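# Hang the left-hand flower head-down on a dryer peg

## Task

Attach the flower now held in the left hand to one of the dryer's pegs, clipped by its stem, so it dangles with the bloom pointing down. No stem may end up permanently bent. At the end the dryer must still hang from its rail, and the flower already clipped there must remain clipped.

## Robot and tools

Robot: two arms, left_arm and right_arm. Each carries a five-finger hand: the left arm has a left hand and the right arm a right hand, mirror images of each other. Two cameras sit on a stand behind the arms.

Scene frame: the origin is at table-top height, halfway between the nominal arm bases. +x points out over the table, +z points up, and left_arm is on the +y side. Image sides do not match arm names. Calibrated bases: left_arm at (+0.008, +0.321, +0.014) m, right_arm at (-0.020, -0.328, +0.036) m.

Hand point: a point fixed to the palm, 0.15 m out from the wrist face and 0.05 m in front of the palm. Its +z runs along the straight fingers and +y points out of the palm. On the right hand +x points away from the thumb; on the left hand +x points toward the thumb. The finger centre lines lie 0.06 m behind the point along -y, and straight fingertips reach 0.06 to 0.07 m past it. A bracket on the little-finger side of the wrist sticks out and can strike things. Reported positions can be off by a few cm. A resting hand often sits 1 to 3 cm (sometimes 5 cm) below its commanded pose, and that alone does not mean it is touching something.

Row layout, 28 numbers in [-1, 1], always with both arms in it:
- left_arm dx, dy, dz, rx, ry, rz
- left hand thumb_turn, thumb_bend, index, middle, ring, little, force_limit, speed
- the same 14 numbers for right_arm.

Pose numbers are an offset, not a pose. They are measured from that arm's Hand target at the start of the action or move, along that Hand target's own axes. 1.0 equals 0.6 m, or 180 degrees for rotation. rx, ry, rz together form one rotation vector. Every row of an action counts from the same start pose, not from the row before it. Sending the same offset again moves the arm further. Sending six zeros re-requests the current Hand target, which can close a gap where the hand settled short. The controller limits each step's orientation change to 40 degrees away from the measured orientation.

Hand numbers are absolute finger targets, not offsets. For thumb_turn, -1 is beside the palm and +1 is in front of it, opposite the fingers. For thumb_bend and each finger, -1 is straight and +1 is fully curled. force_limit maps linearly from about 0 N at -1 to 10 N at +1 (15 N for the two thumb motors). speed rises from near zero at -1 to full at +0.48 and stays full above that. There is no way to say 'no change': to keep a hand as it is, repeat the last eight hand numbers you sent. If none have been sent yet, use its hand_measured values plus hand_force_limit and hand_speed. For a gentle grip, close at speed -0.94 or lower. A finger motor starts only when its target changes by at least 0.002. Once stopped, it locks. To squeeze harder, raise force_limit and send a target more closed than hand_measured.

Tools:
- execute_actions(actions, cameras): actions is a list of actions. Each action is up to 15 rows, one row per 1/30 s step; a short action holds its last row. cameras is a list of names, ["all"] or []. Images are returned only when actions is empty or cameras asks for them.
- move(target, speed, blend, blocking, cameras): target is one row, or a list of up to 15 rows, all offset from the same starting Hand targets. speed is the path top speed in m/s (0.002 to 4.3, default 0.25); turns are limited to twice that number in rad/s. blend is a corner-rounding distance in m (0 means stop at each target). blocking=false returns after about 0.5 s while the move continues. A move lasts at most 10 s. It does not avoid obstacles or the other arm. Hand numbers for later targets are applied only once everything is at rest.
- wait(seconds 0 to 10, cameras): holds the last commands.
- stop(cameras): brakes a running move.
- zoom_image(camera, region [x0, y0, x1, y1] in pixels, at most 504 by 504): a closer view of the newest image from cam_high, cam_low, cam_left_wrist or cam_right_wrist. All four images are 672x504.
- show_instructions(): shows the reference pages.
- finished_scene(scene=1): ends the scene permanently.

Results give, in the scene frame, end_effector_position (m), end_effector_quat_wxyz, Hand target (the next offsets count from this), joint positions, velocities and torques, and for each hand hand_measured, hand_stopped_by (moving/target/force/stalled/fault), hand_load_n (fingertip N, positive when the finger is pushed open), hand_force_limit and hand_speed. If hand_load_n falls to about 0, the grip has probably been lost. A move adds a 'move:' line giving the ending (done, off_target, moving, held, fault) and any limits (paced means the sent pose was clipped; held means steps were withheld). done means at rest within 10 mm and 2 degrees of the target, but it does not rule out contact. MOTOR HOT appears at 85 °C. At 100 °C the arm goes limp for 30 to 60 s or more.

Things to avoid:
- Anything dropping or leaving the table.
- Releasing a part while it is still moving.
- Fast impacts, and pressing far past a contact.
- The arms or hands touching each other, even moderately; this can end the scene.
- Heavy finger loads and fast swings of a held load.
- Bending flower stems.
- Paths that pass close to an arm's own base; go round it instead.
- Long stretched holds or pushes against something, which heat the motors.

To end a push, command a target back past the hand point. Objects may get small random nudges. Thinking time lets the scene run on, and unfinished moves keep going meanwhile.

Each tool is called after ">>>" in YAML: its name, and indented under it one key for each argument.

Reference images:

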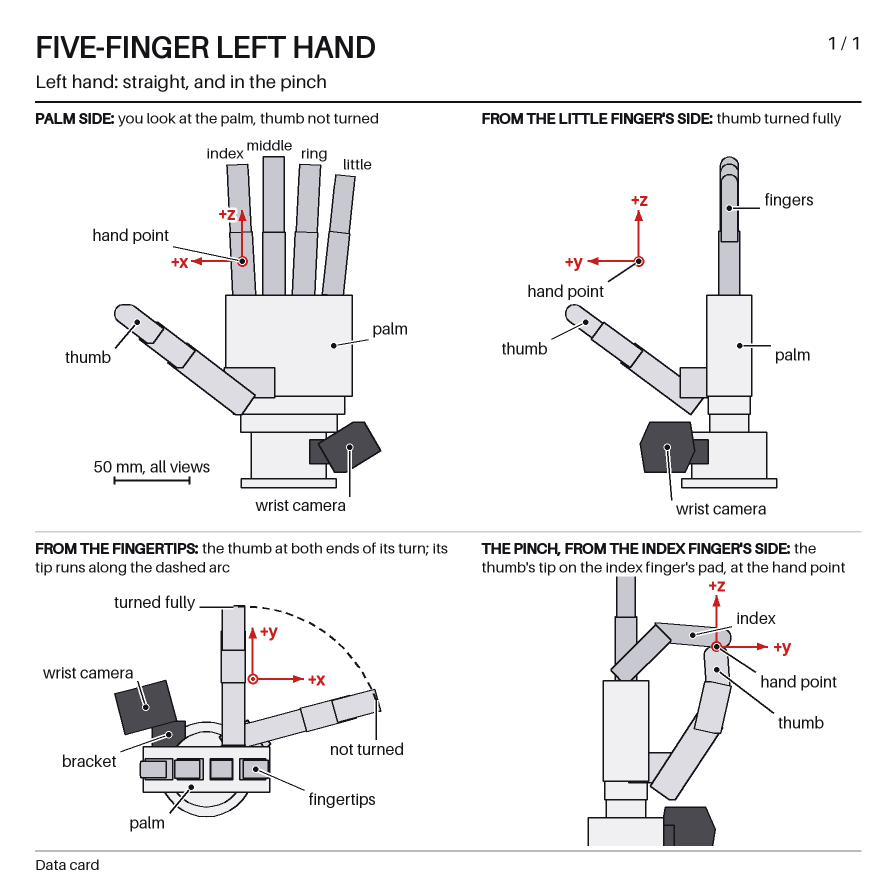

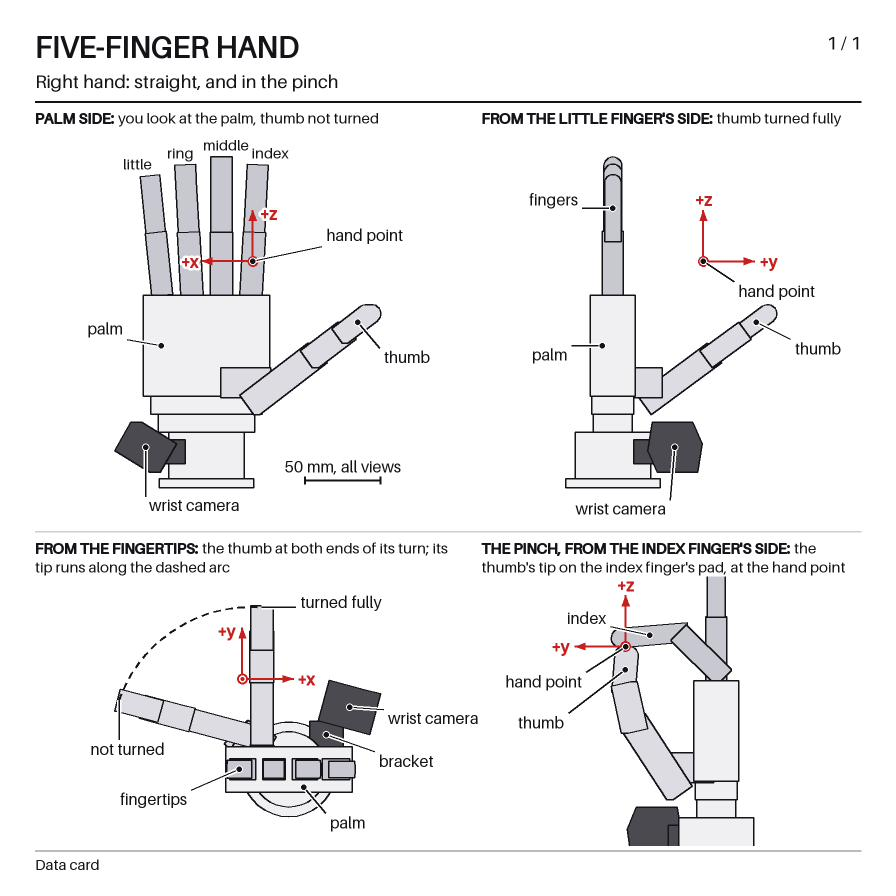

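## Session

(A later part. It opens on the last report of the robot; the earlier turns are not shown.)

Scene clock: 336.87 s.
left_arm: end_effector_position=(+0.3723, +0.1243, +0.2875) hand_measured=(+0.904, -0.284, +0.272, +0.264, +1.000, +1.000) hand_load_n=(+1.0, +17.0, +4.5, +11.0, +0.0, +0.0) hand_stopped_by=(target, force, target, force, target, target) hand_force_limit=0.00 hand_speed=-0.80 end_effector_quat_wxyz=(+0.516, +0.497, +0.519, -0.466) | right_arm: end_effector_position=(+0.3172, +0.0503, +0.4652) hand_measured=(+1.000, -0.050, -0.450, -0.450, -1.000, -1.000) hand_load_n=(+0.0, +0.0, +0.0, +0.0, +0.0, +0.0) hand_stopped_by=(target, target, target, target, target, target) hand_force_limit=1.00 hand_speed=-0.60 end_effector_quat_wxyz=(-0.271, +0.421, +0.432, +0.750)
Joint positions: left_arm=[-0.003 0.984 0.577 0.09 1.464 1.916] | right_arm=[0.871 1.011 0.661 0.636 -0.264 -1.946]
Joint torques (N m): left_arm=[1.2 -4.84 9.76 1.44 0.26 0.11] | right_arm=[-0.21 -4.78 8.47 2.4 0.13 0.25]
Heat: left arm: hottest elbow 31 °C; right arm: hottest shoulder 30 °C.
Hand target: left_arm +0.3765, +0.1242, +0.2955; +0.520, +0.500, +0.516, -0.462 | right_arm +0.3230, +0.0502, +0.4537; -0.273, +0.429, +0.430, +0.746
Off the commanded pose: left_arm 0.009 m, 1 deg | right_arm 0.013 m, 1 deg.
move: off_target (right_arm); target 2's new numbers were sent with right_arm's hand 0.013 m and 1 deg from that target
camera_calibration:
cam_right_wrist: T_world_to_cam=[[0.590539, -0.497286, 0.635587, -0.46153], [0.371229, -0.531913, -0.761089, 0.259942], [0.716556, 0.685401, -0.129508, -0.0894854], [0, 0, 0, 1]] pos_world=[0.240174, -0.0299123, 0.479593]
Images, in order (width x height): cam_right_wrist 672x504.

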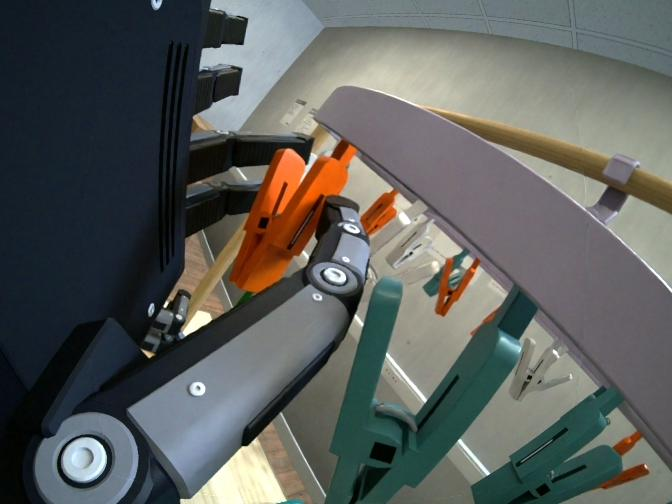

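>>> move:
  target: [0,0,0,0,0,0,0.904,-0.284,0.272,0.264,1,1,0,-0.8, 0,0,0,0,0,0,1,-0.05,-0.4,0.1,-1,-1,1,-0.45]
  speed: 0.06
  cameras: ["cam_right_wrist"]

>>> zoom_image:
  camera: "cam_right_wrist"
  region: [200, 100, 400, 300]

Scene clock: 337.93 s.
left_arm: end_effector_position=(+0.3723, +0.1243, +0.2875) hand_measured=(+0.904, -0.284, +0.272, +0.264, +1.000, +1.000) hand_load_n=(+0.5, +17.0, +4.5, +11.0, +0.0, -0.5) hand_stopped_by=(target, force, target, force, target, target) hand_force_limit=0.00 hand_speed=-0.80 end_effector_quat_wxyz=(+0.516, +0.497, +0.519, -0.466) | right_arm: end_effector_position=(+0.3172, +0.0503, +0.4652) hand_measured=(+1.000, -0.052, -0.400, -0.206, -1.000, -1.000) hand_load_n=(+4.5, +13.5, +0.5, +13.0, +0.0, +0.0) hand_stopped_by=(target, target, target, force, target, target) hand_force_limit=1.00 hand_speed=-0.45 end_effector_quat_wxyz=(-0.271, +0.421, +0.432, +0.750)
Joint positions: left_arm=[-0.003 0.984 0.577 0.09 1.464 1.916] | right_arm=[0.871 1.011 0.661 0.636 -0.264 -1.946]
Joint torques (N m): left_arm=[1.2 -4.84 9.77 1.44 0.26 0.11] | right_arm=[-0.32 -5.36 8.46 2.41 0.14 0.27]
Heat: left arm: hottest elbow 31 °C; right arm: hottest shoulder 30 °C.
Hand target: left_arm +0.3765, +0.1242, +0.2955; +0.520, +0.500, +0.516, -0.462 | right_arm +0.3229, +0.0502, +0.4537; -0.273, +0.429, +0.430, +0.746
Off the commanded pose: left_arm 0.009 m, 1 deg | right_arm 0.013 m, 1 deg.
move: off_target (right_arm)
camera_calibration:
cam_right_wrist: T_world_to_cam=[[0.590816, -0.497283, 0.635331, -0.461473], [0.371013, -0.531805, -0.76127, 0.260084], [0.716439, 0.685487, -0.129701, -0.0893625], [0, 0, 0, 1]] pos_world=[0.240174, -0.029912, 0.479592]
Images, in order (width x height): cam_right_wrist 672x504.

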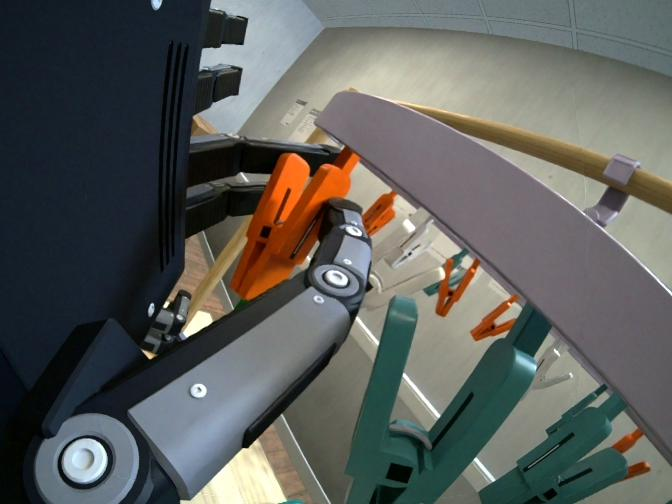

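Scaled by 2.520 from the camera's 672x504 image, which has a finer 960x720 frame.

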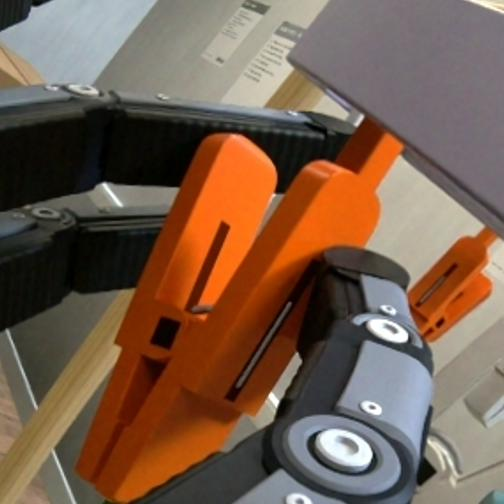

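>>> move:
  target:
    - [0,0,0,0,0,0,0.904,-0.284,0.272,0.264,1,1,0,-0.8, 0,0,0,0,0,0,1,-0.05,-0.4,-0.27,-1,-1,1,-0.6]
    - [0,0,0,0,0,0,0.904,-0.284,0.272,0.264,1,1,0,-0.8, 0,0,0,0,0,0,1,-0.05,-0.4,0.15,-1,-1,1,0]
  speed: 0.06
  cameras: ["cam_right_wrist"]

>>> zoom_image:
  camera: "cam_right_wrist"
  region: [200, 100, 400, 300]

Scene clock: 339.87 s.
left_arm: end_effector_position=(+0.3723, +0.1243, +0.2875) hand_measured=(+0.904, -0.284, +0.272, +0.264, +1.000, +1.000) hand_load_n=(+1.0, +17.0, +4.5, +11.5, +0.0, +0.0) hand_stopped_by=(target, force, target, force, target, target) hand_force_limit=0.00 hand_speed=-0.80 end_effector_quat_wxyz=(+0.516, +0.497, +0.519, -0.466) | right_arm: end_effector_position=(+0.3173, +0.0504, +0.4652) hand_measured=(+1.000, -0.052, -0.400, -0.194, -1.000, -1.000) hand_load_n=(+5.5, +13.5, +0.0, +13.5, +0.0, +0.0) hand_stopped_by=(target, target, target, force, target, target) hand_force_limit=1.00 hand_speed=0.00 end_effector_quat_wxyz=(-0.271, +0.420, +0.432, +0.750)
Joint positions: left_arm=[-0.003 0.984 0.577 0.09 1.464 1.916] | right_arm=[0.871 1.011 0.661 0.637 -0.264 -1.946]
Joint torques (N m): left_arm=[1.2 -4.84 9.77 1.46 0.26 0.11] | right_arm=[-0.26 -5.48 8.43 2.44 0.13 0.24]
Heat: left arm: hottest elbow 31 °C; right arm: hottest shoulder 30 °C.
Hand target: left_arm +0.3765, +0.1242, +0.2955; +0.520, +0.500, +0.516, -0.462 | right_arm +0.3230, +0.0502, +0.4537; -0.273, +0.429, +0.430, +0.746
Off the commanded pose: left_arm 0.009 m, 1 deg | right_arm 0.013 m, 1 deg.
move: off_target (right_arm); target 2's new numbers were sent with right_arm's hand 0.013 m and 1 deg from that target
camera_calibration:
cam_right_wrist: T_world_to_cam=[[0.590649, -0.497481, 0.635331, -0.461327], [0.371206, -0.531575, -0.761337, 0.260054], [0.716477, 0.685522, -0.129306, -0.0896409], [0, 0, 0, 1]] pos_world=[0.240174, -0.029812, 0.479493]
Images, in order (width x height): cam_right_wrist 672x504.

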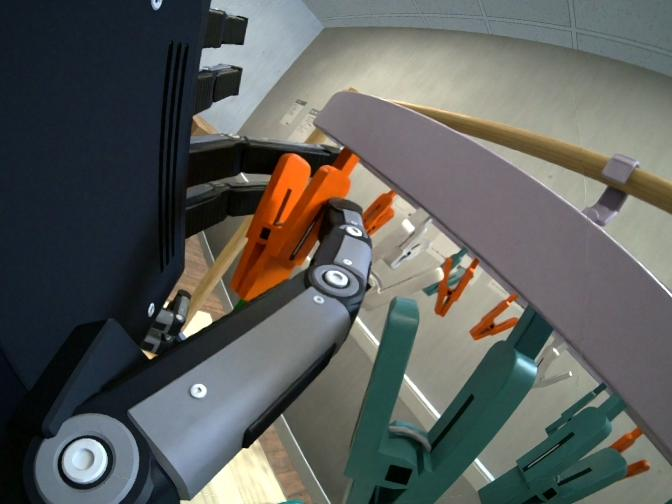

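Scaled by 2.520 from the camera's 672x504 image, which has a finer 960x720 frame.

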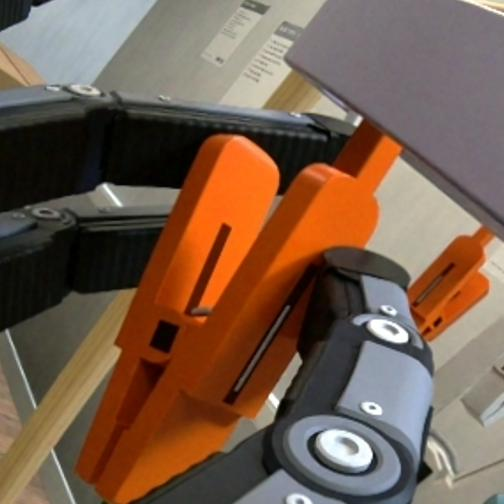

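>>> move:
  target:
    - [0,0,0,0,0,0,0.904,-0.284,0.272,0.264,1,1,0,-0.8, 0,0,0,0,0,0,1,-0.05,-0.4,-0.4,-1,-1,1,-0.6]
    - [0,0,0,0,0,0,0.904,-0.284,0.272,0.264,1,1,0,-0.8, 0,0,0,0,0,0,1,-0.05,-0.4,0.15,-1,-1,1,-0.1]
  speed: 0.06
  cameras: ["cam_right_wrist"]

>>> zoom_image:
  camera: "cam_right_wrist"
  region: [200, 100, 400, 300]

Scene clock: 342.00 s.
left_arm: end_effector_position=(+0.3723, +0.1243, +0.2875) hand_measured=(+0.904, -0.284, +0.272, +0.264, +1.000, +1.000) hand_load_n=(+1.0, +17.0, +4.5, +11.0, +0.0, +0.0) hand_stopped_by=(target, force, target, force, target, target) hand_force_limit=0.00 hand_speed=-0.80 end_effector_quat_wxyz=(+0.516, +0.497, +0.519, -0.466) | right_arm: end_effector_position=(+0.3173, +0.0503, +0.4653) hand_measured=(+1.000, -0.052, -0.400, -0.176, -1.000, -1.000) hand_load_n=(+5.0, +15.5, +0.0, +15.0, +0.0, +0.0) hand_stopped_by=(target, target, target, force, target, target) hand_force_limit=1.00 hand_speed=-0.10 end_effector_quat_wxyz=(-0.272, +0.420, +0.432, +0.750)
Joint positions: left_arm=[-0.003 0.984 0.577 0.09 1.464 1.916] | right_arm=[0.871 1.011 0.661 0.638 -0.264 -1.946]
Joint torques (N m): left_arm=[1.2 -4.84 9.77 1.44 0.26 0.11] | right_arm=[-0.56 -5.07 8.51 2.45 0.13 0.22]
Heat: left arm: hottest elbow 31 °C; right arm: hottest shoulder 30 °C.
Hand target: left_arm +0.3765, +0.1242, +0.2955; +0.520, +0.500, +0.516, -0.462 | right_arm +0.3229, +0.0502, +0.4537; -0.273, +0.429, +0.430, +0.746
Off the commanded pose: left_arm 0.009 m, 1 deg | right_arm 0.013 m, 1 deg.
move: off_target (right_arm); target 2's new numbers were sent with right_arm's hand 0.013 m and 1 deg from that target
camera_calibration:
cam_right_wrist: T_world_to_cam=[[0.590769, -0.497711, 0.63504, -0.461286], [0.371248, -0.531123, -0.761632, 0.260276], [0.716357, 0.685706, -0.128997, -0.0897421], [0, 0, 0, 1]] pos_world=[0.240174, -0.0298115, 0.479593]
Images, in order (width x height): cam_right_wrist 672x504.

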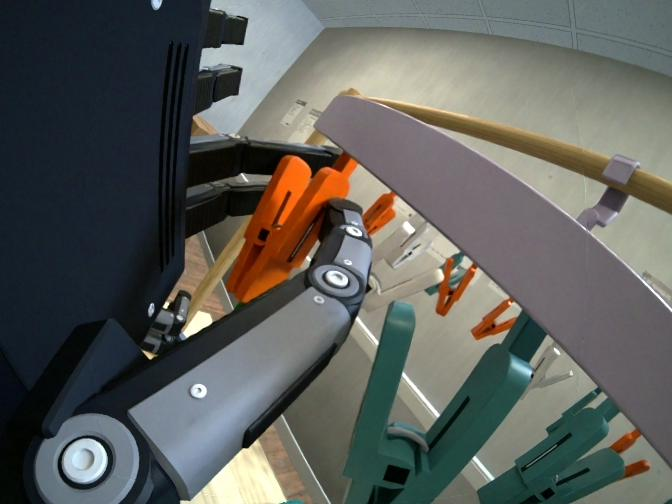

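Scaled by 2.520 from the camera's 672x504 image, which has a finer 960x720 frame.

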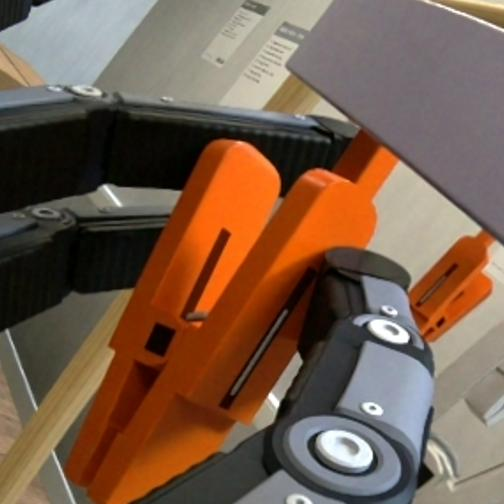

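>>> zoom_image:
  camera: "cam_right_wrist"
  region: [215, 220, 305, 310]

Scaled by 5.600 from the camera's 672x504 image, which has a finer 960x720 frame.

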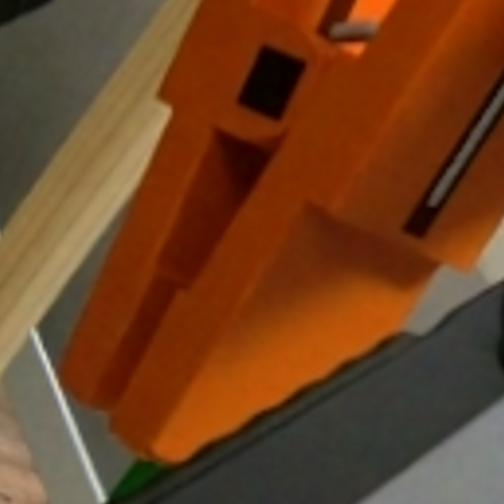

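>>> move:
  target:
    - [0,0,0,0,0,0,0.904,-0.284,0.272,0.264,1,1,0,-0.8, 0,0,0,0,0,0,1,-0.05,-0.4,-0.45,-1,-1,1,-0.6]
    - [0,0,0,0,0,0,0.904,-0.284,0.272,0.264,1,1,0,-0.8, 0,0,0,0,0,0,1,-0.05,-0.4,0.2,-1,-1,1,0.2]
  speed: 0.06
  cameras: ["cam_right_wrist"]

>>> zoom_image:
  camera: "cam_right_wrist"
  region: [215, 120, 355, 310]

Scene clock: 345.20 s.
left_arm: end_effector_position=(+0.3723, +0.1243, +0.2875) hand_measured=(+0.904, -0.284, +0.272, +0.264, +1.000, +1.000) hand_load_n=(+1.0, +17.0, +4.5, +11.0, +0.0, +0.0) hand_stopped_by=(target, force, target, force, target, target) hand_force_limit=0.00 hand_speed=-0.80 end_effector_quat_wxyz=(+0.516, +0.497, +0.519, -0.466) | right_arm: end_effector_position=(+0.3172, +0.0503, +0.4654) hand_measured=(+1.000, -0.052, -0.400, -0.150, -1.000, -1.000) hand_load_n=(+5.5, +15.5, +0.0, +15.5, +0.0, +0.0) hand_stopped_by=(target, target, target, force, target, target) hand_force_limit=1.00 hand_speed=0.20 end_effector_quat_wxyz=(-0.272, +0.420, +0.432, +0.750)
Joint positions: left_arm=[-0.003 0.984 0.577 0.09 1.464 1.916] | right_arm=[0.871 1.011 0.661 0.638 -0.264 -1.946]
Joint torques (N m): left_arm=[1.2 -4.84 9.76 1.46 0.26 0.11] | right_arm=[-0.26 -5.42 8.46 2.37 0.13 0.23]
Heat: left arm: hottest elbow 31 °C; right arm: hottest shoulder 30 °C.
Hand target: left_arm +0.3765, +0.1242, +0.2955; +0.520, +0.500, +0.516, -0.462 | right_arm +0.3229, +0.0502, +0.4537; -0.273, +0.429, +0.430, +0.746
Off the commanded pose: left_arm 0.009 m, 1 deg | right_arm 0.013 m, 1 deg.
move: off_target (right_arm); target 2's new numbers were sent with right_arm's hand 0.013 m and 1 deg from that target
camera_calibration:
cam_right_wrist: T_world_to_cam=[[0.590584, -0.497871, 0.635086, -0.461382], [0.371396, -0.531001, -0.761645, 0.260274], [0.716433, 0.685684, -0.128693, -0.0898251], [0, 0, 0, 1]] pos_world=[0.240174, -0.0299117, 0.479694]
Images, in order (width x height): cam_right_wrist 672x504.

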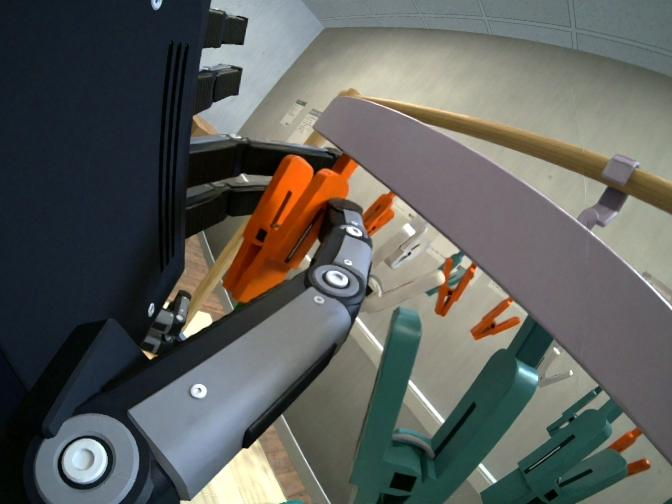

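Scaled by 2.653 from the camera's 672x504 image, which has a finer 960x720 frame.

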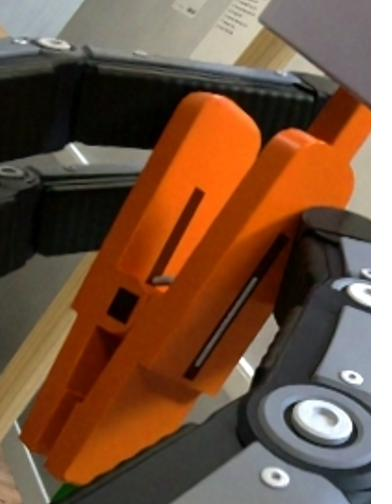

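>>> move:
  target:
    - [0,0,0,0,0,0,0.904,-0.284,0.272,0.264,1,1,0,-0.8, 0,0,0,0,0,0,1,-0.05,-0.4,-0.5,-1,-1,1,-0.6]
    - [0,0,0,0,0,0,0.904,-0.284,0.272,0.264,1,1,0,-0.8, 0,0,0,0,0,0,1,-0.05,-0.4,0.25,-1,-1,1,0.48]
  speed: 0.06
  cameras: ["cam_right_wrist"]

>>> zoom_image:
  camera: "cam_right_wrist"
  region: [215, 120, 355, 310]

Scene clock: 347.03 s.
left_arm: end_effector_position=(+0.3723, +0.1243, +0.2875) hand_measured=(+0.904, -0.284, +0.272, +0.264, +1.000, +1.000) hand_load_n=(+1.0, +17.0, +4.0, +11.0, +0.0, +0.0) hand_stopped_by=(target, force, target, force, target, target) hand_force_limit=0.00 hand_speed=-0.80 end_effector_quat_wxyz=(+0.516, +0.497, +0.519, -0.466) | right_arm: end_effector_position=(+0.3173, +0.0504, +0.4652) hand_measured=(+1.000, -0.054, -0.400, -0.128, -1.000, -1.000) hand_load_n=(+6.0, +16.5, +0.0, +14.0, +0.0, +0.0) hand_stopped_by=(target, target, target, force, target, target) hand_force_limit=1.00 hand_speed=0.48 end_effector_quat_wxyz=(-0.272, +0.420, +0.432, +0.750)
Joint positions: left_arm=[-0.003 0.984 0.577 0.09 1.464 1.916] | right_arm=[0.871 1.012 0.661 0.638 -0.264 -1.945]
Joint torques (N m): left_arm=[1.2 -4.84 9.77 1.46 0.26 0.11] | right_arm=[-0.21 -5.3 8.44 2.39 0.15 0.25]
Heat: left arm: hottest elbow 31 °C; right arm: hottest shoulder 30 °C.
Hand target: left_arm +0.3765, +0.1242, +0.2955; +0.520, +0.500, +0.516, -0.462 | right_arm +0.3229, +0.0503, +0.4536; -0.273, +0.429, +0.430, +0.746
Off the commanded pose: left_arm 0.009 m, 1 deg | right_arm 0.013 m, 1 deg.
move: off_target (right_arm); target 2's new numbers were sent with right_arm's hand 0.013 m and 1 deg from that target
camera_calibration:
cam_right_wrist: T_world_to_cam=[[0.591066, -0.497735, 0.634745, -0.461211], [0.371001, -0.530989, -0.761846, 0.260328], [0.71624, 0.685792, -0.129189, -0.0897042], [0, 0, 0, 1]] pos_world=[0.240274, -0.0298112, 0.479492]
Images, in order (width x height): cam_right_wrist 672x504.

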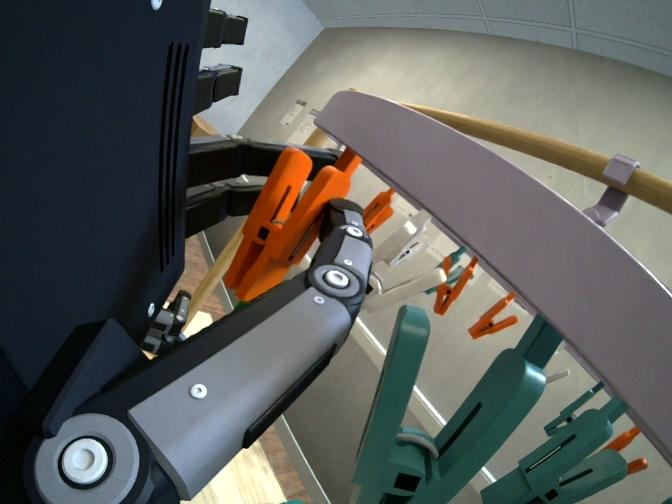

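Scaled by 2.653 from the camera's 672x504 image, which has a finer 960x720 frame.

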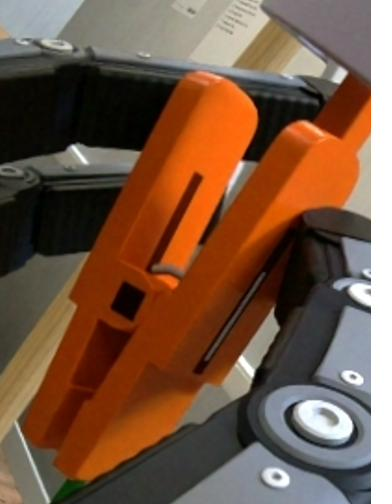

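>>> move:
  target: [0.0232,-0.0967,0.0593,0,0,0,0.904,-0.284,0.272,0.264,1,1,0,-0.8, 0,0,0,0,0,0,1,-0.05,-0.4,0.25,-1,-1,1,0.48]
  speed: 0.08
  cameras: ["all"]

>>> zoom_image:
  camera: "cam_right_wrist"
  region: [180, 120, 380, 320]

Scene clock: 355.50 s.
left_arm: end_effector_position=(+0.3275, +0.0894, +0.2796) hand_measured=(+0.904, -0.284, +0.272, +0.264, +1.000, +1.000) hand_load_n=(+1.0, +17.0, +4.5, +11.0, +0.0, +0.0) hand_stopped_by=(target, force, target, force, target, target) hand_force_limit=0.00 hand_speed=-0.80 end_effector_quat_wxyz=(+0.522, +0.499, +0.519, -0.458) | right_arm: end_effector_position=(+0.3173, +0.0504, +0.4652) hand_measured=(+1.000, -0.054, -0.400, -0.128, -1.000, -1.000) hand_load_n=(+6.0, +17.0, +0.0, +14.5, +0.5, +0.0) hand_stopped_by=(target, target, target, force, target, target) hand_force_limit=1.00 hand_speed=0.48 end_effector_quat_wxyz=(-0.272, +0.420, +0.432, +0.750)
Joint positions: left_arm=[-0.155 0.843 0.446 0.261 1.302 1.748] | right_arm=[0.871 1.012 0.661 0.638 -0.264 -1.945]
Joint torques (N m): left_arm=[-0.21 -3.55 7.8 2.09 -0.01 0.03] | right_arm=[-0.38 -5.42 8.43 2.41 0.12 0.23]
Heat: left arm: hottest elbow 31 °C; right arm: hottest shoulder 30 °C.
Hand target: left_arm +0.3218, +0.0850, +0.2778; +0.520, +0.500, +0.515, -0.462 | right_arm +0.3229, +0.0503, +0.4536; -0.273, +0.429, +0.430, +0.746
Off the commanded pose: left_arm 0.007 m, 1 deg | right_arm 0.013 m, 1 deg.
move: off_target (right_arm)
camera_calibration:
cam_left_wrist: T_world_to_cam=[[-0.934045, -0.104995, -0.341374, 0.419368], [0.249592, 0.491787, -0.834176, 0.116798], [0.255468, -0.864362, -0.433146, 0.229735], [0, 0, 0, 1]] pos_world=[0.303867, 0.185165, 0.3401]
cam_right_wrist: T_world_to_cam=[[0.591066, -0.497735, 0.634745, -0.461211], [0.371001, -0.530989, -0.761846, 0.260328], [0.71624, 0.685792, -0.129189, -0.0897042], [0, 0, 0, 1]] pos_world=[0.240274, -0.0298112, 0.479492]

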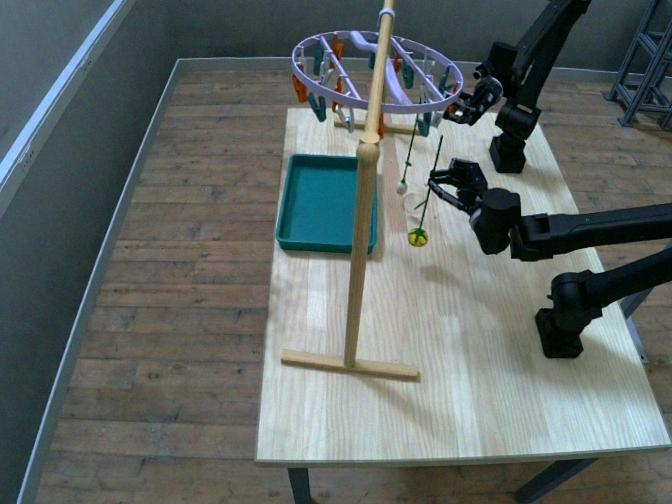

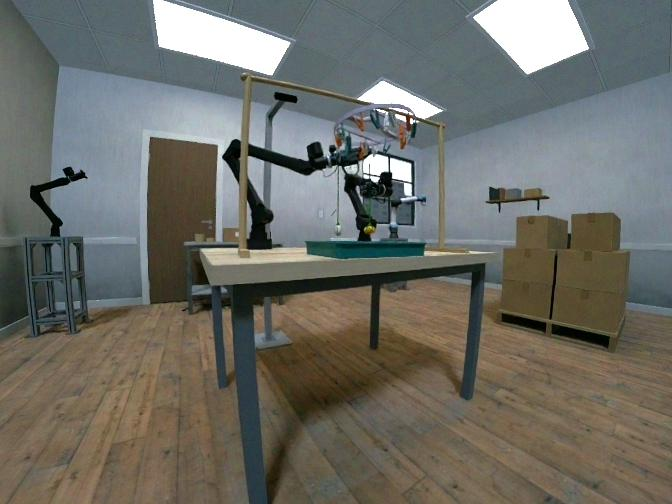

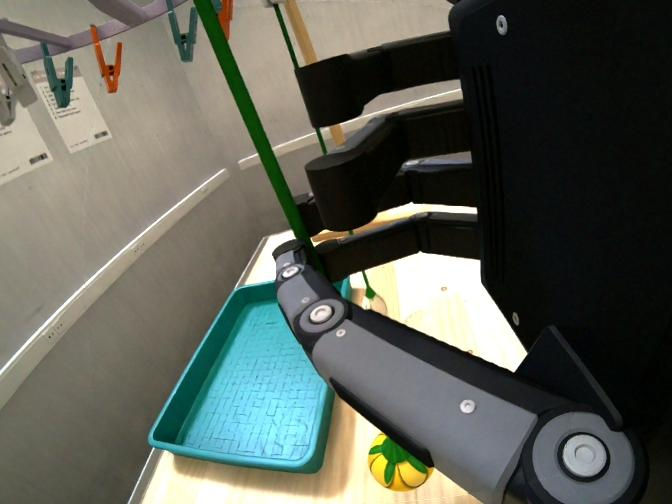

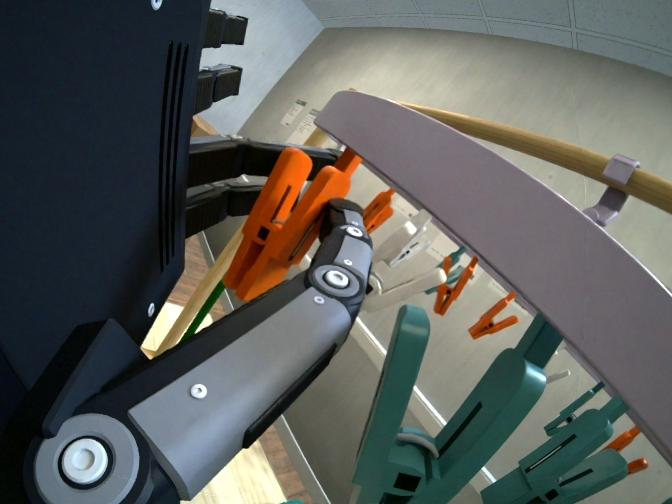

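Scaled by 2.520 from the camera's 672x504 image, which has a finer 960x720 frame.

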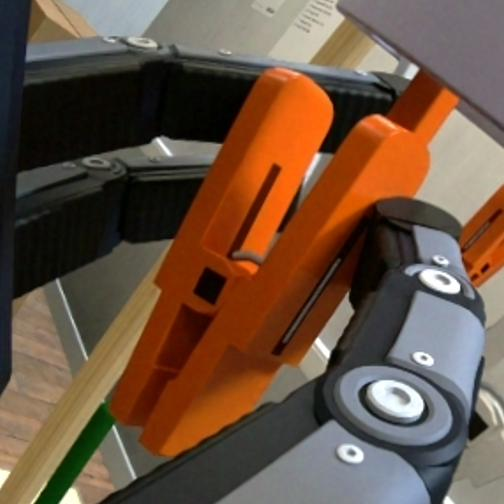

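>>> move:
  target:
    - [-0.0022,-0.054,-0.004,0,0,0,0.904,-0.284,0.272,0.264,1,1,0,-0.8, 0,0,0,0,0,0,1,-0.05,-0.4,0.25,-1,-1,1,0.48]
    - [-0.0367,-0.055,0.028,0,0,0,0.904,-0.284,0.272,0.264,1,1,0,-0.8, 0,0,0,0,0,0,1,-0.05,-0.4,0.25,-1,-1,1,0.48]
  speed: 0.06
  blend: 0.01
  cameras: ["all"]

>>> zoom_image:
  camera: "cam_right_wrist"
  region: [180, 120, 380, 320]

Scene clock: 363.90 s.
left_arm: end_effector_position=(+0.2908, +0.0708, +0.2819) hand_measured=(+0.904, -0.284, +0.272, +0.264, +1.000, +1.000) hand_load_n=(+1.0, +17.0, +4.5, +11.0, +0.0, +0.0) hand_stopped_by=(target, force, target, force, target, target) hand_force_limit=0.00 hand_speed=-0.80 end_effector_quat_wxyz=(+0.518, +0.496, +0.524, -0.460) | right_arm: end_effector_position=(+0.3173, +0.0504, +0.4652) hand_measured=(+1.000, -0.054, -0.400, -0.128, -1.000, -1.000) hand_load_n=(+6.0, +17.0, +0.0, +14.5, +0.0, +0.0) hand_stopped_by=(target, target, target, force, target, target) hand_force_limit=1.00 hand_speed=0.48 end_effector_quat_wxyz=(-0.272, +0.420, +0.432, +0.750)
Joint positions: left_arm=[-0.272 0.704 0.399 0.197 1.184 1.702] | right_arm=[0.871 1.012 0.661 0.638 -0.264 -1.945]
Joint torques (N m): left_arm=[-0.32 -2.2 11 1.24 -0.04 0.04] | right_arm=[-0.09 -5.42 8.43 2.35 0.12 0.25]
Heat: left arm: hottest elbow 31 °C; right arm: hottest shoulder 30 °C.
Hand target: left_arm +0.2893, +0.0651, +0.2978; +0.520, +0.500, +0.516, -0.462 | right_arm +0.3229, +0.0503, +0.4536; -0.273, +0.429, +0.430, +0.746
Off the commanded pose: left_arm 0.017 m, 1 deg | right_arm 0.013 m, 1 deg.
move: off_target (left_arm, right_arm)
camera_calibration:
cam_left_wrist: T_world_to_cam=[[-0.938528, -0.105814, -0.328585, 0.381655], [0.236856, 0.495061, -0.835951, 0.140997], [0.251125, -0.862391, -0.439565, 0.227024], [0, 0, 0, 1]] pos_world=[0.267786, 0.166366, 0.343065]
cam_right_wrist: T_world_to_cam=[[0.591066, -0.497735, 0.634745, -0.461211], [0.371001, -0.530989, -0.761846, 0.260328], [0.71624, 0.685792, -0.129189, -0.0897042], [0, 0, 0, 1]] pos_world=[0.240274, -0.0298112, 0.479492]

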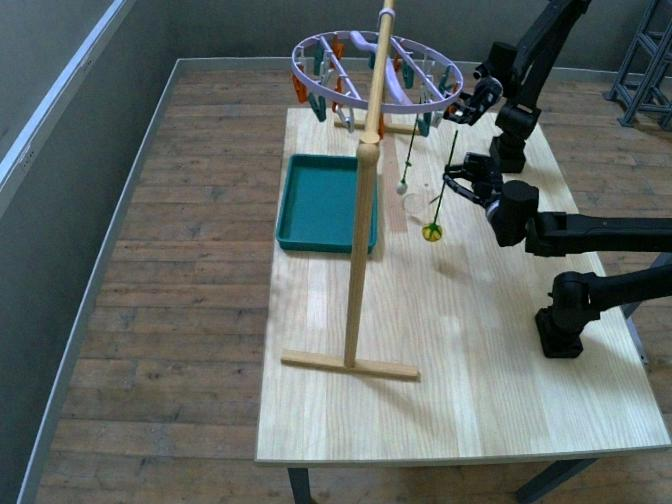

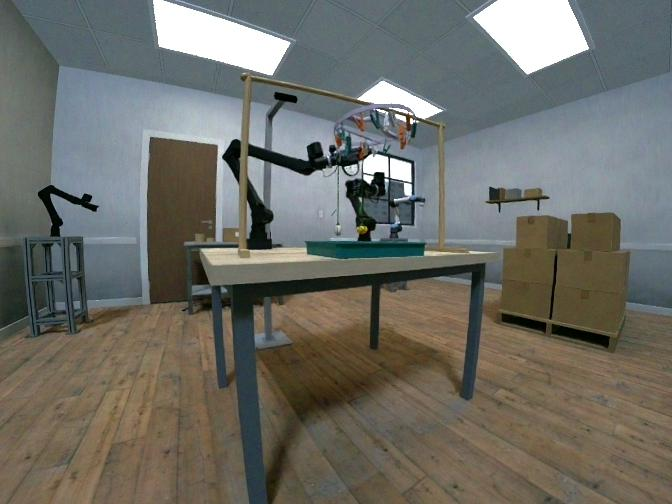

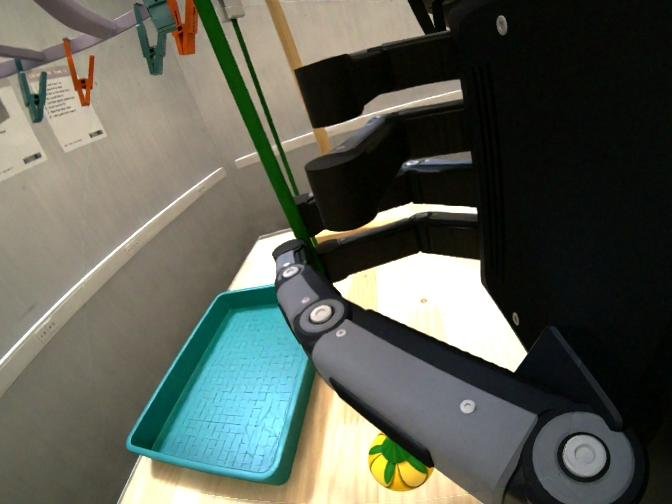

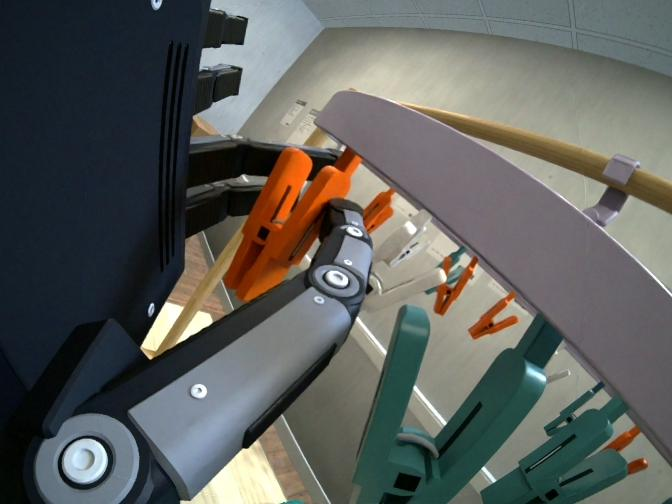

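Scaled by 2.520 from the camera's 672x504 image, which has a finer 960x720 frame.

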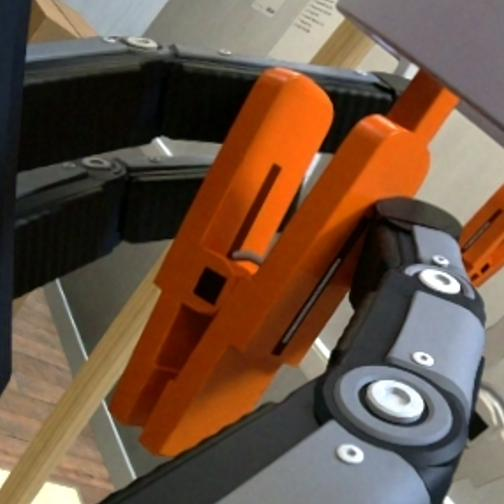

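>>> move:
  target: [-0.0335,0.0158,0.0151,0,0,0,0.904,-0.284,0.272,0.264,1,1,0,-0.8, 0,0,0,0,0,0,1,-0.05,-0.4,0.25,-1,-1,1,0.48]
  speed: 0.05
  cameras: ["cam_left_wrist","cam_right_wrist","cam_high"]

>>> zoom_image:
  camera: "cam_right_wrist"
  region: [180, 120, 380, 320]

Scene clock: 368.13 s.
left_arm: end_effector_position=(+0.2943, +0.0643, +0.2953) hand_measured=(+0.904, -0.284, +0.272, +0.264, +1.000, +1.000) hand_load_n=(+1.0, +17.0, +4.5, +11.0, +0.0, +0.0) hand_stopped_by=(target, force, target, force, target, target) hand_force_limit=0.00 hand_speed=-0.80 end_effector_quat_wxyz=(+0.516, +0.495, +0.526, -0.461) | right_arm: end_effector_position=(+0.3173, +0.0504, +0.4652) hand_measured=(+1.000, -0.054, -0.400, -0.128, -1.000, -1.000) hand_load_n=(+6.0, +17.0, +0.0, +14.0, +0.0, -0.5) hand_stopped_by=(target, target, target, force, target, target) hand_force_limit=1.00 hand_speed=0.48 end_effector_quat_wxyz=(-0.272, +0.420, +0.432, +0.750)
Joint positions: left_arm=[-0.296 0.71 0.439 0.166 1.16 1.694] | right_arm=[0.871 1.012 0.661 0.638 -0.264 -1.945]
Joint torques (N m): left_arm=[-0.32 -0.85 12.7 1.31 -0.04 0.03] | right_arm=[-0.38 -5.36 8.38 2.45 0.13 0.23]
Heat: left arm: hottest elbow 32 °C; right arm: hottest shoulder 30 °C.
Hand target: left_arm +0.2985, +0.0560, +0.3181; +0.520, +0.500, +0.515, -0.462 | right_arm +0.3229, +0.0503, +0.4536; -0.273, +0.429, +0.430, +0.746
Off the commanded pose: left_arm 0.024 m, 1 deg | right_arm 0.013 m, 1 deg.
move: off_target (left_arm, right_arm)
camera_calibration:
cam_left_wrist: T_world_to_cam=[[-0.940153, -0.105628, -0.323967, 0.387757], [0.232575, 0.495941, -0.836631, 0.155987], [0.24904, -0.861908, -0.441695, 0.227597], [0, 0, 0, 1]] pos_world=[0.271592, 0.159765, 0.356652]
cam_right_wrist: T_world_to_cam=[[0.591066, -0.497735, 0.634745, -0.461211], [0.371001, -0.530989, -0.761846, 0.260328], [0.71624, 0.685792, -0.129189, -0.0897042], [0, 0, 0, 1]] pos_world=[0.240274, -0.0298112, 0.479492]
Images, in order (width x height): cam_high 672x504, cam_left_wrist 672x504, cam_right_wrist 672x504.

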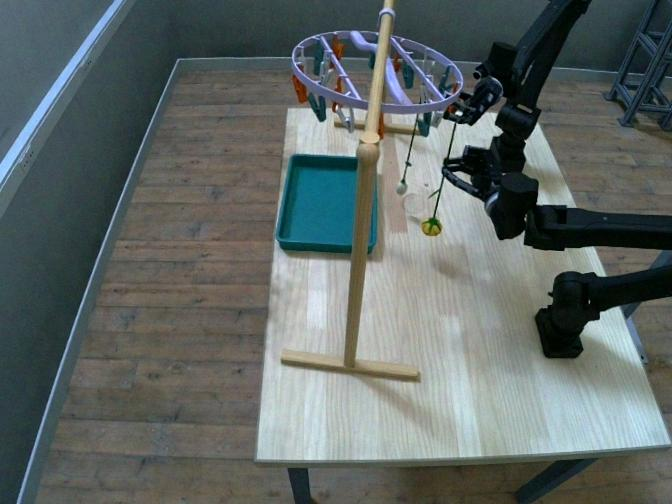

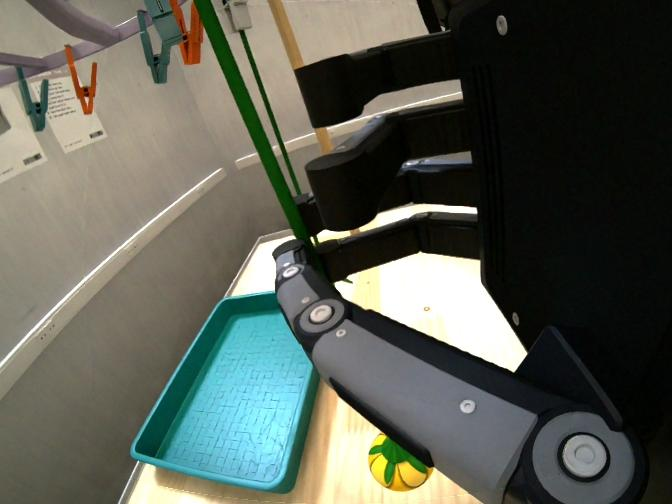

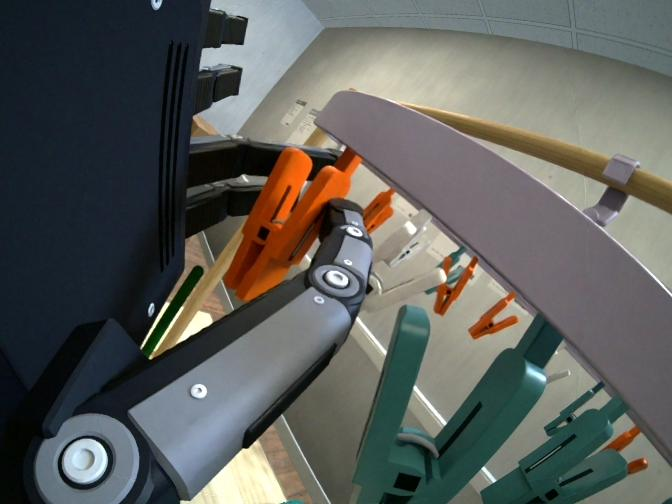

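Scaled by 2.520 from the camera's 672x504 image, which has a finer 960x720 frame.

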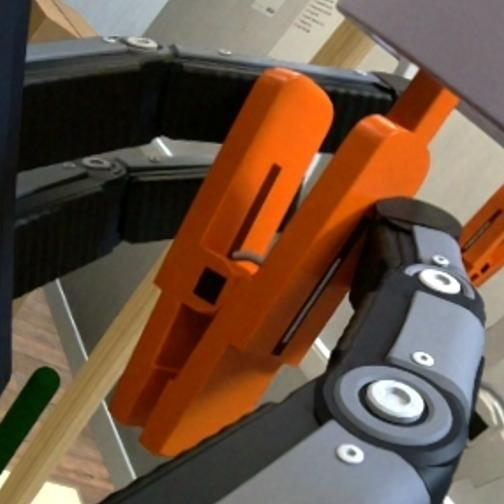

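>>> move:
  target: [-0.0201,-0.0041,0.0216,0,0,0,0.904,-0.284,0.272,0.264,1,1,0,-0.8, 0,0,0,0,0,0,1,-0.05,-0.4,0.25,-1,-1,1,0.48]
  speed: 0.05
  cameras: ["cam_left_wrist","cam_right_wrist"]

>>> zoom_image:
  camera: "cam_right_wrist"
  region: [180, 200, 300, 320]

Scene clock: 374.00 s.
left_arm: end_effector_position=(+0.2928, +0.0513, +0.3060) hand_measured=(+0.904, -0.284, +0.272, +0.264, +1.000, +1.000) hand_load_n=(+1.5, +17.0, +4.5, +11.0, +0.0, +0.0) hand_stopped_by=(target, force, target, force, target, target) hand_force_limit=0.00 hand_speed=-0.80 end_effector_quat_wxyz=(+0.516, +0.496, +0.526, -0.460) | right_arm: end_effector_position=(+0.3173, +0.0504, +0.4652) hand_measured=(+1.000, -0.054, -0.400, -0.128, -1.000, -1.000) hand_load_n=(+6.0, +17.0, +0.0, +14.5, +0.0, +0.0) hand_stopped_by=(target, target, target, force, target, target) hand_force_limit=1.00 hand_speed=0.48 end_effector_quat_wxyz=(-0.272, +0.420, +0.432, +0.750)
Joint positions: left_arm=[-0.353 0.711 0.467 0.147 1.102 1.686] | right_arm=[0.871 1.012 0.661 0.638 -0.264 -1.945]
Joint torques (N m): left_arm=[-0.32 -0.44 12.92 1.26 -0.03 0.02] | right_arm=[-0.15 -5.36 8.51 2.37 0.12 0.23]
Heat: left arm: hottest elbow 34 °C; right arm: hottest shoulder 30 °C.
Hand target: left_arm +0.2966, +0.0425, +0.3297; +0.520, +0.500, +0.515, -0.462 | right_arm +0.3229, +0.0503, +0.4536; -0.273, +0.429, +0.430, +0.746
Off the commanded pose: left_arm 0.026 m, 1 deg | right_arm 0.013 m, 1 deg.
move: off_target (left_arm, right_arm)
camera_calibration:
cam_left_wrist: T_world_to_cam=[[-0.939654, -0.105108, -0.325582, 0.388748], [0.233802, 0.497482, -0.835373, 0.170873], [0.249775, -0.861083, -0.442886, 0.221592], [0, 0, 0, 1]] pos_world=[0.26999, 0.146664, 0.367452]
cam_right_wrist: T_world_to_cam=[[0.591066, -0.497735, 0.634745, -0.461211], [0.371001, -0.530989, -0.761846, 0.260328], [0.71624, 0.685792, -0.129189, -0.0897042], [0, 0, 0, 1]] pos_world=[0.240274, -0.0298112, 0.479492]
Images, in order (width x height): cam_left_wrist 672x504, cam_right_wrist 672x504.

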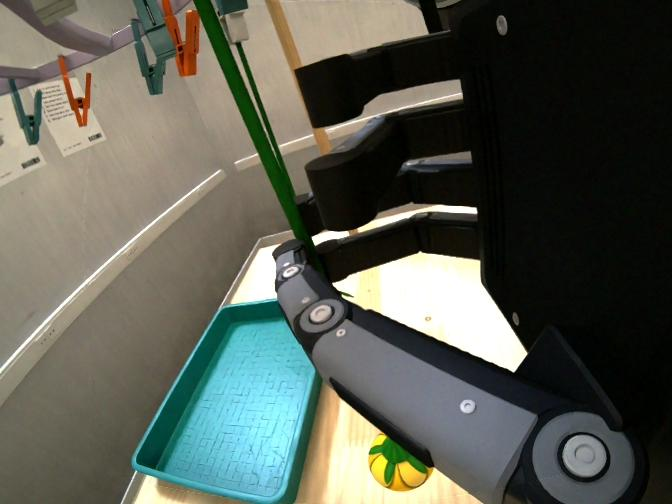

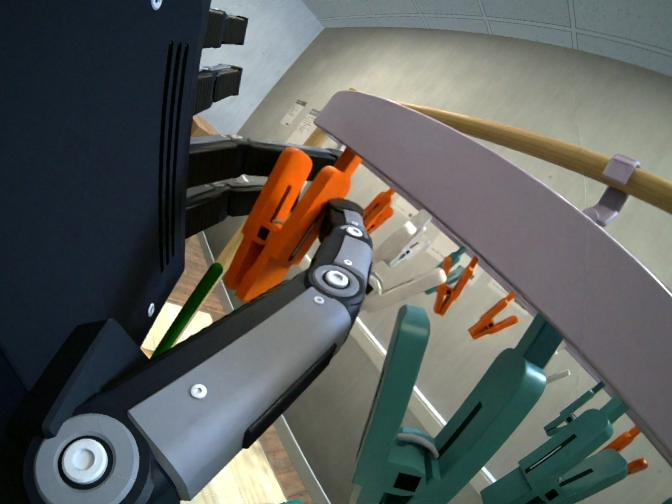

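Scaled by 4.200 from the camera's 672x504 image, which has a finer 960x720 frame.

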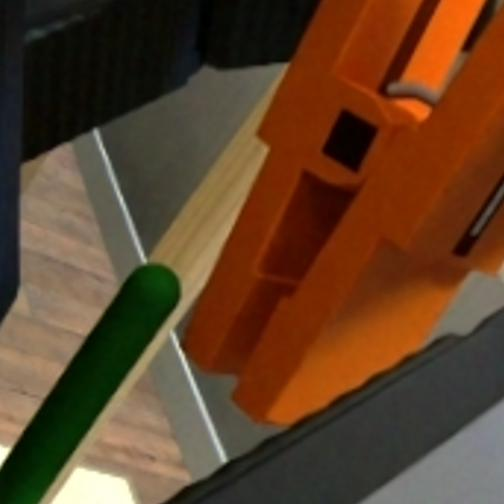

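>>> move:
  target: [0,0.0125,0,0,0,0,0.904,-0.284,0.272,0.264,1,1,0,-0.8, 0,0,0,0,0,0,1,-0.05,-0.4,0.25,-1,-1,1,0.48]
  speed: 0.04
  cameras: ["cam_right_wrist"]

>>> zoom_image:
  camera: "cam_right_wrist"
  region: [180, 200, 300, 320]

Scene clock: 379.70 s.
left_arm: end_effector_position=(+0.2964, +0.0486, +0.3038) hand_measured=(+0.904, -0.284, +0.272, +0.264, +1.000, +1.000) hand_load_n=(+1.0, +17.0, +4.5, +11.0, +0.0, +0.0) hand_stopped_by=(target, force, target, force, target, target) hand_force_limit=0.00 hand_speed=-0.80 end_effector_quat_wxyz=(+0.510, +0.496, +0.528, -0.464) | right_arm: end_effector_position=(+0.3173, +0.0504, +0.4652) hand_measured=(+1.000, -0.054, -0.400, -0.128, -1.000, -1.000) hand_load_n=(+6.0, +17.0, +0.0, +14.0, +0.0, +0.0) hand_stopped_by=(target, target, target, force, target, target) hand_force_limit=1.00 hand_speed=0.48 end_effector_quat_wxyz=(-0.272, +0.420, +0.432, +0.750)
Joint positions: left_arm=[-0.353 0.736 0.478 0.147 1.111 1.686] | right_arm=[0.871 1.012 0.661 0.638 -0.264 -1.945]
Joint torques (N m): left_arm=[0.85 -1.2 12.88 1.65 0.15 0.06] | right_arm=[-0.09 -5.42 8.53 2.39 0.14 0.24]
Heat: left arm: hottest elbow 36 °C; right arm: hottest shoulder 30 °C.
Hand target: left_arm +0.3041, +0.0431, +0.3299; +0.520, +0.500, +0.516, -0.462 | right_arm +0.3229, +0.0503, +0.4536; -0.273, +0.429, +0.430, +0.746
Off the commanded pose: left_arm 0.028 m, 2 deg | right_arm 0.013 m, 1 deg.
move: off_target (left_arm, right_arm)
camera_calibration:
cam_right_wrist: T_world_to_cam=[[0.591066, -0.497735, 0.634745, -0.461211], [0.371001, -0.530989, -0.761846, 0.260328], [0.71624, 0.685792, -0.129189, -0.0897042], [0, 0, 0, 1]] pos_world=[0.240274, -0.0298112, 0.479492]
Images, in order (width x height): cam_right_wrist 672x504.

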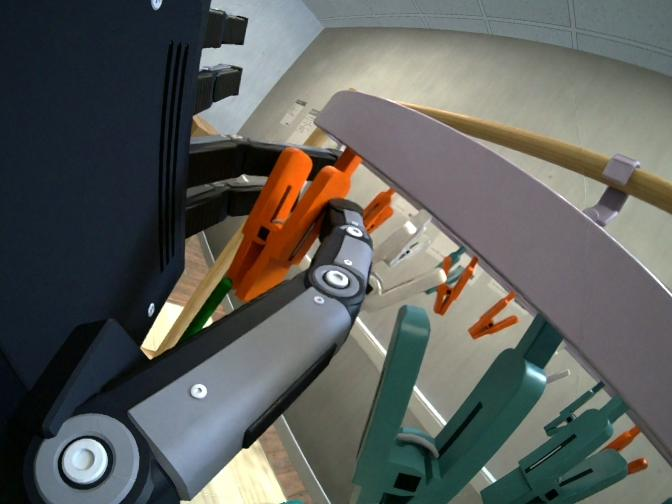

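Scaled by 4.200 from the camera's 672x504 image, which has a finer 960x720 frame.

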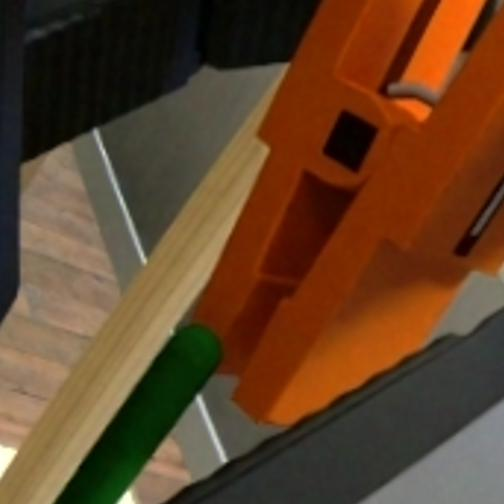

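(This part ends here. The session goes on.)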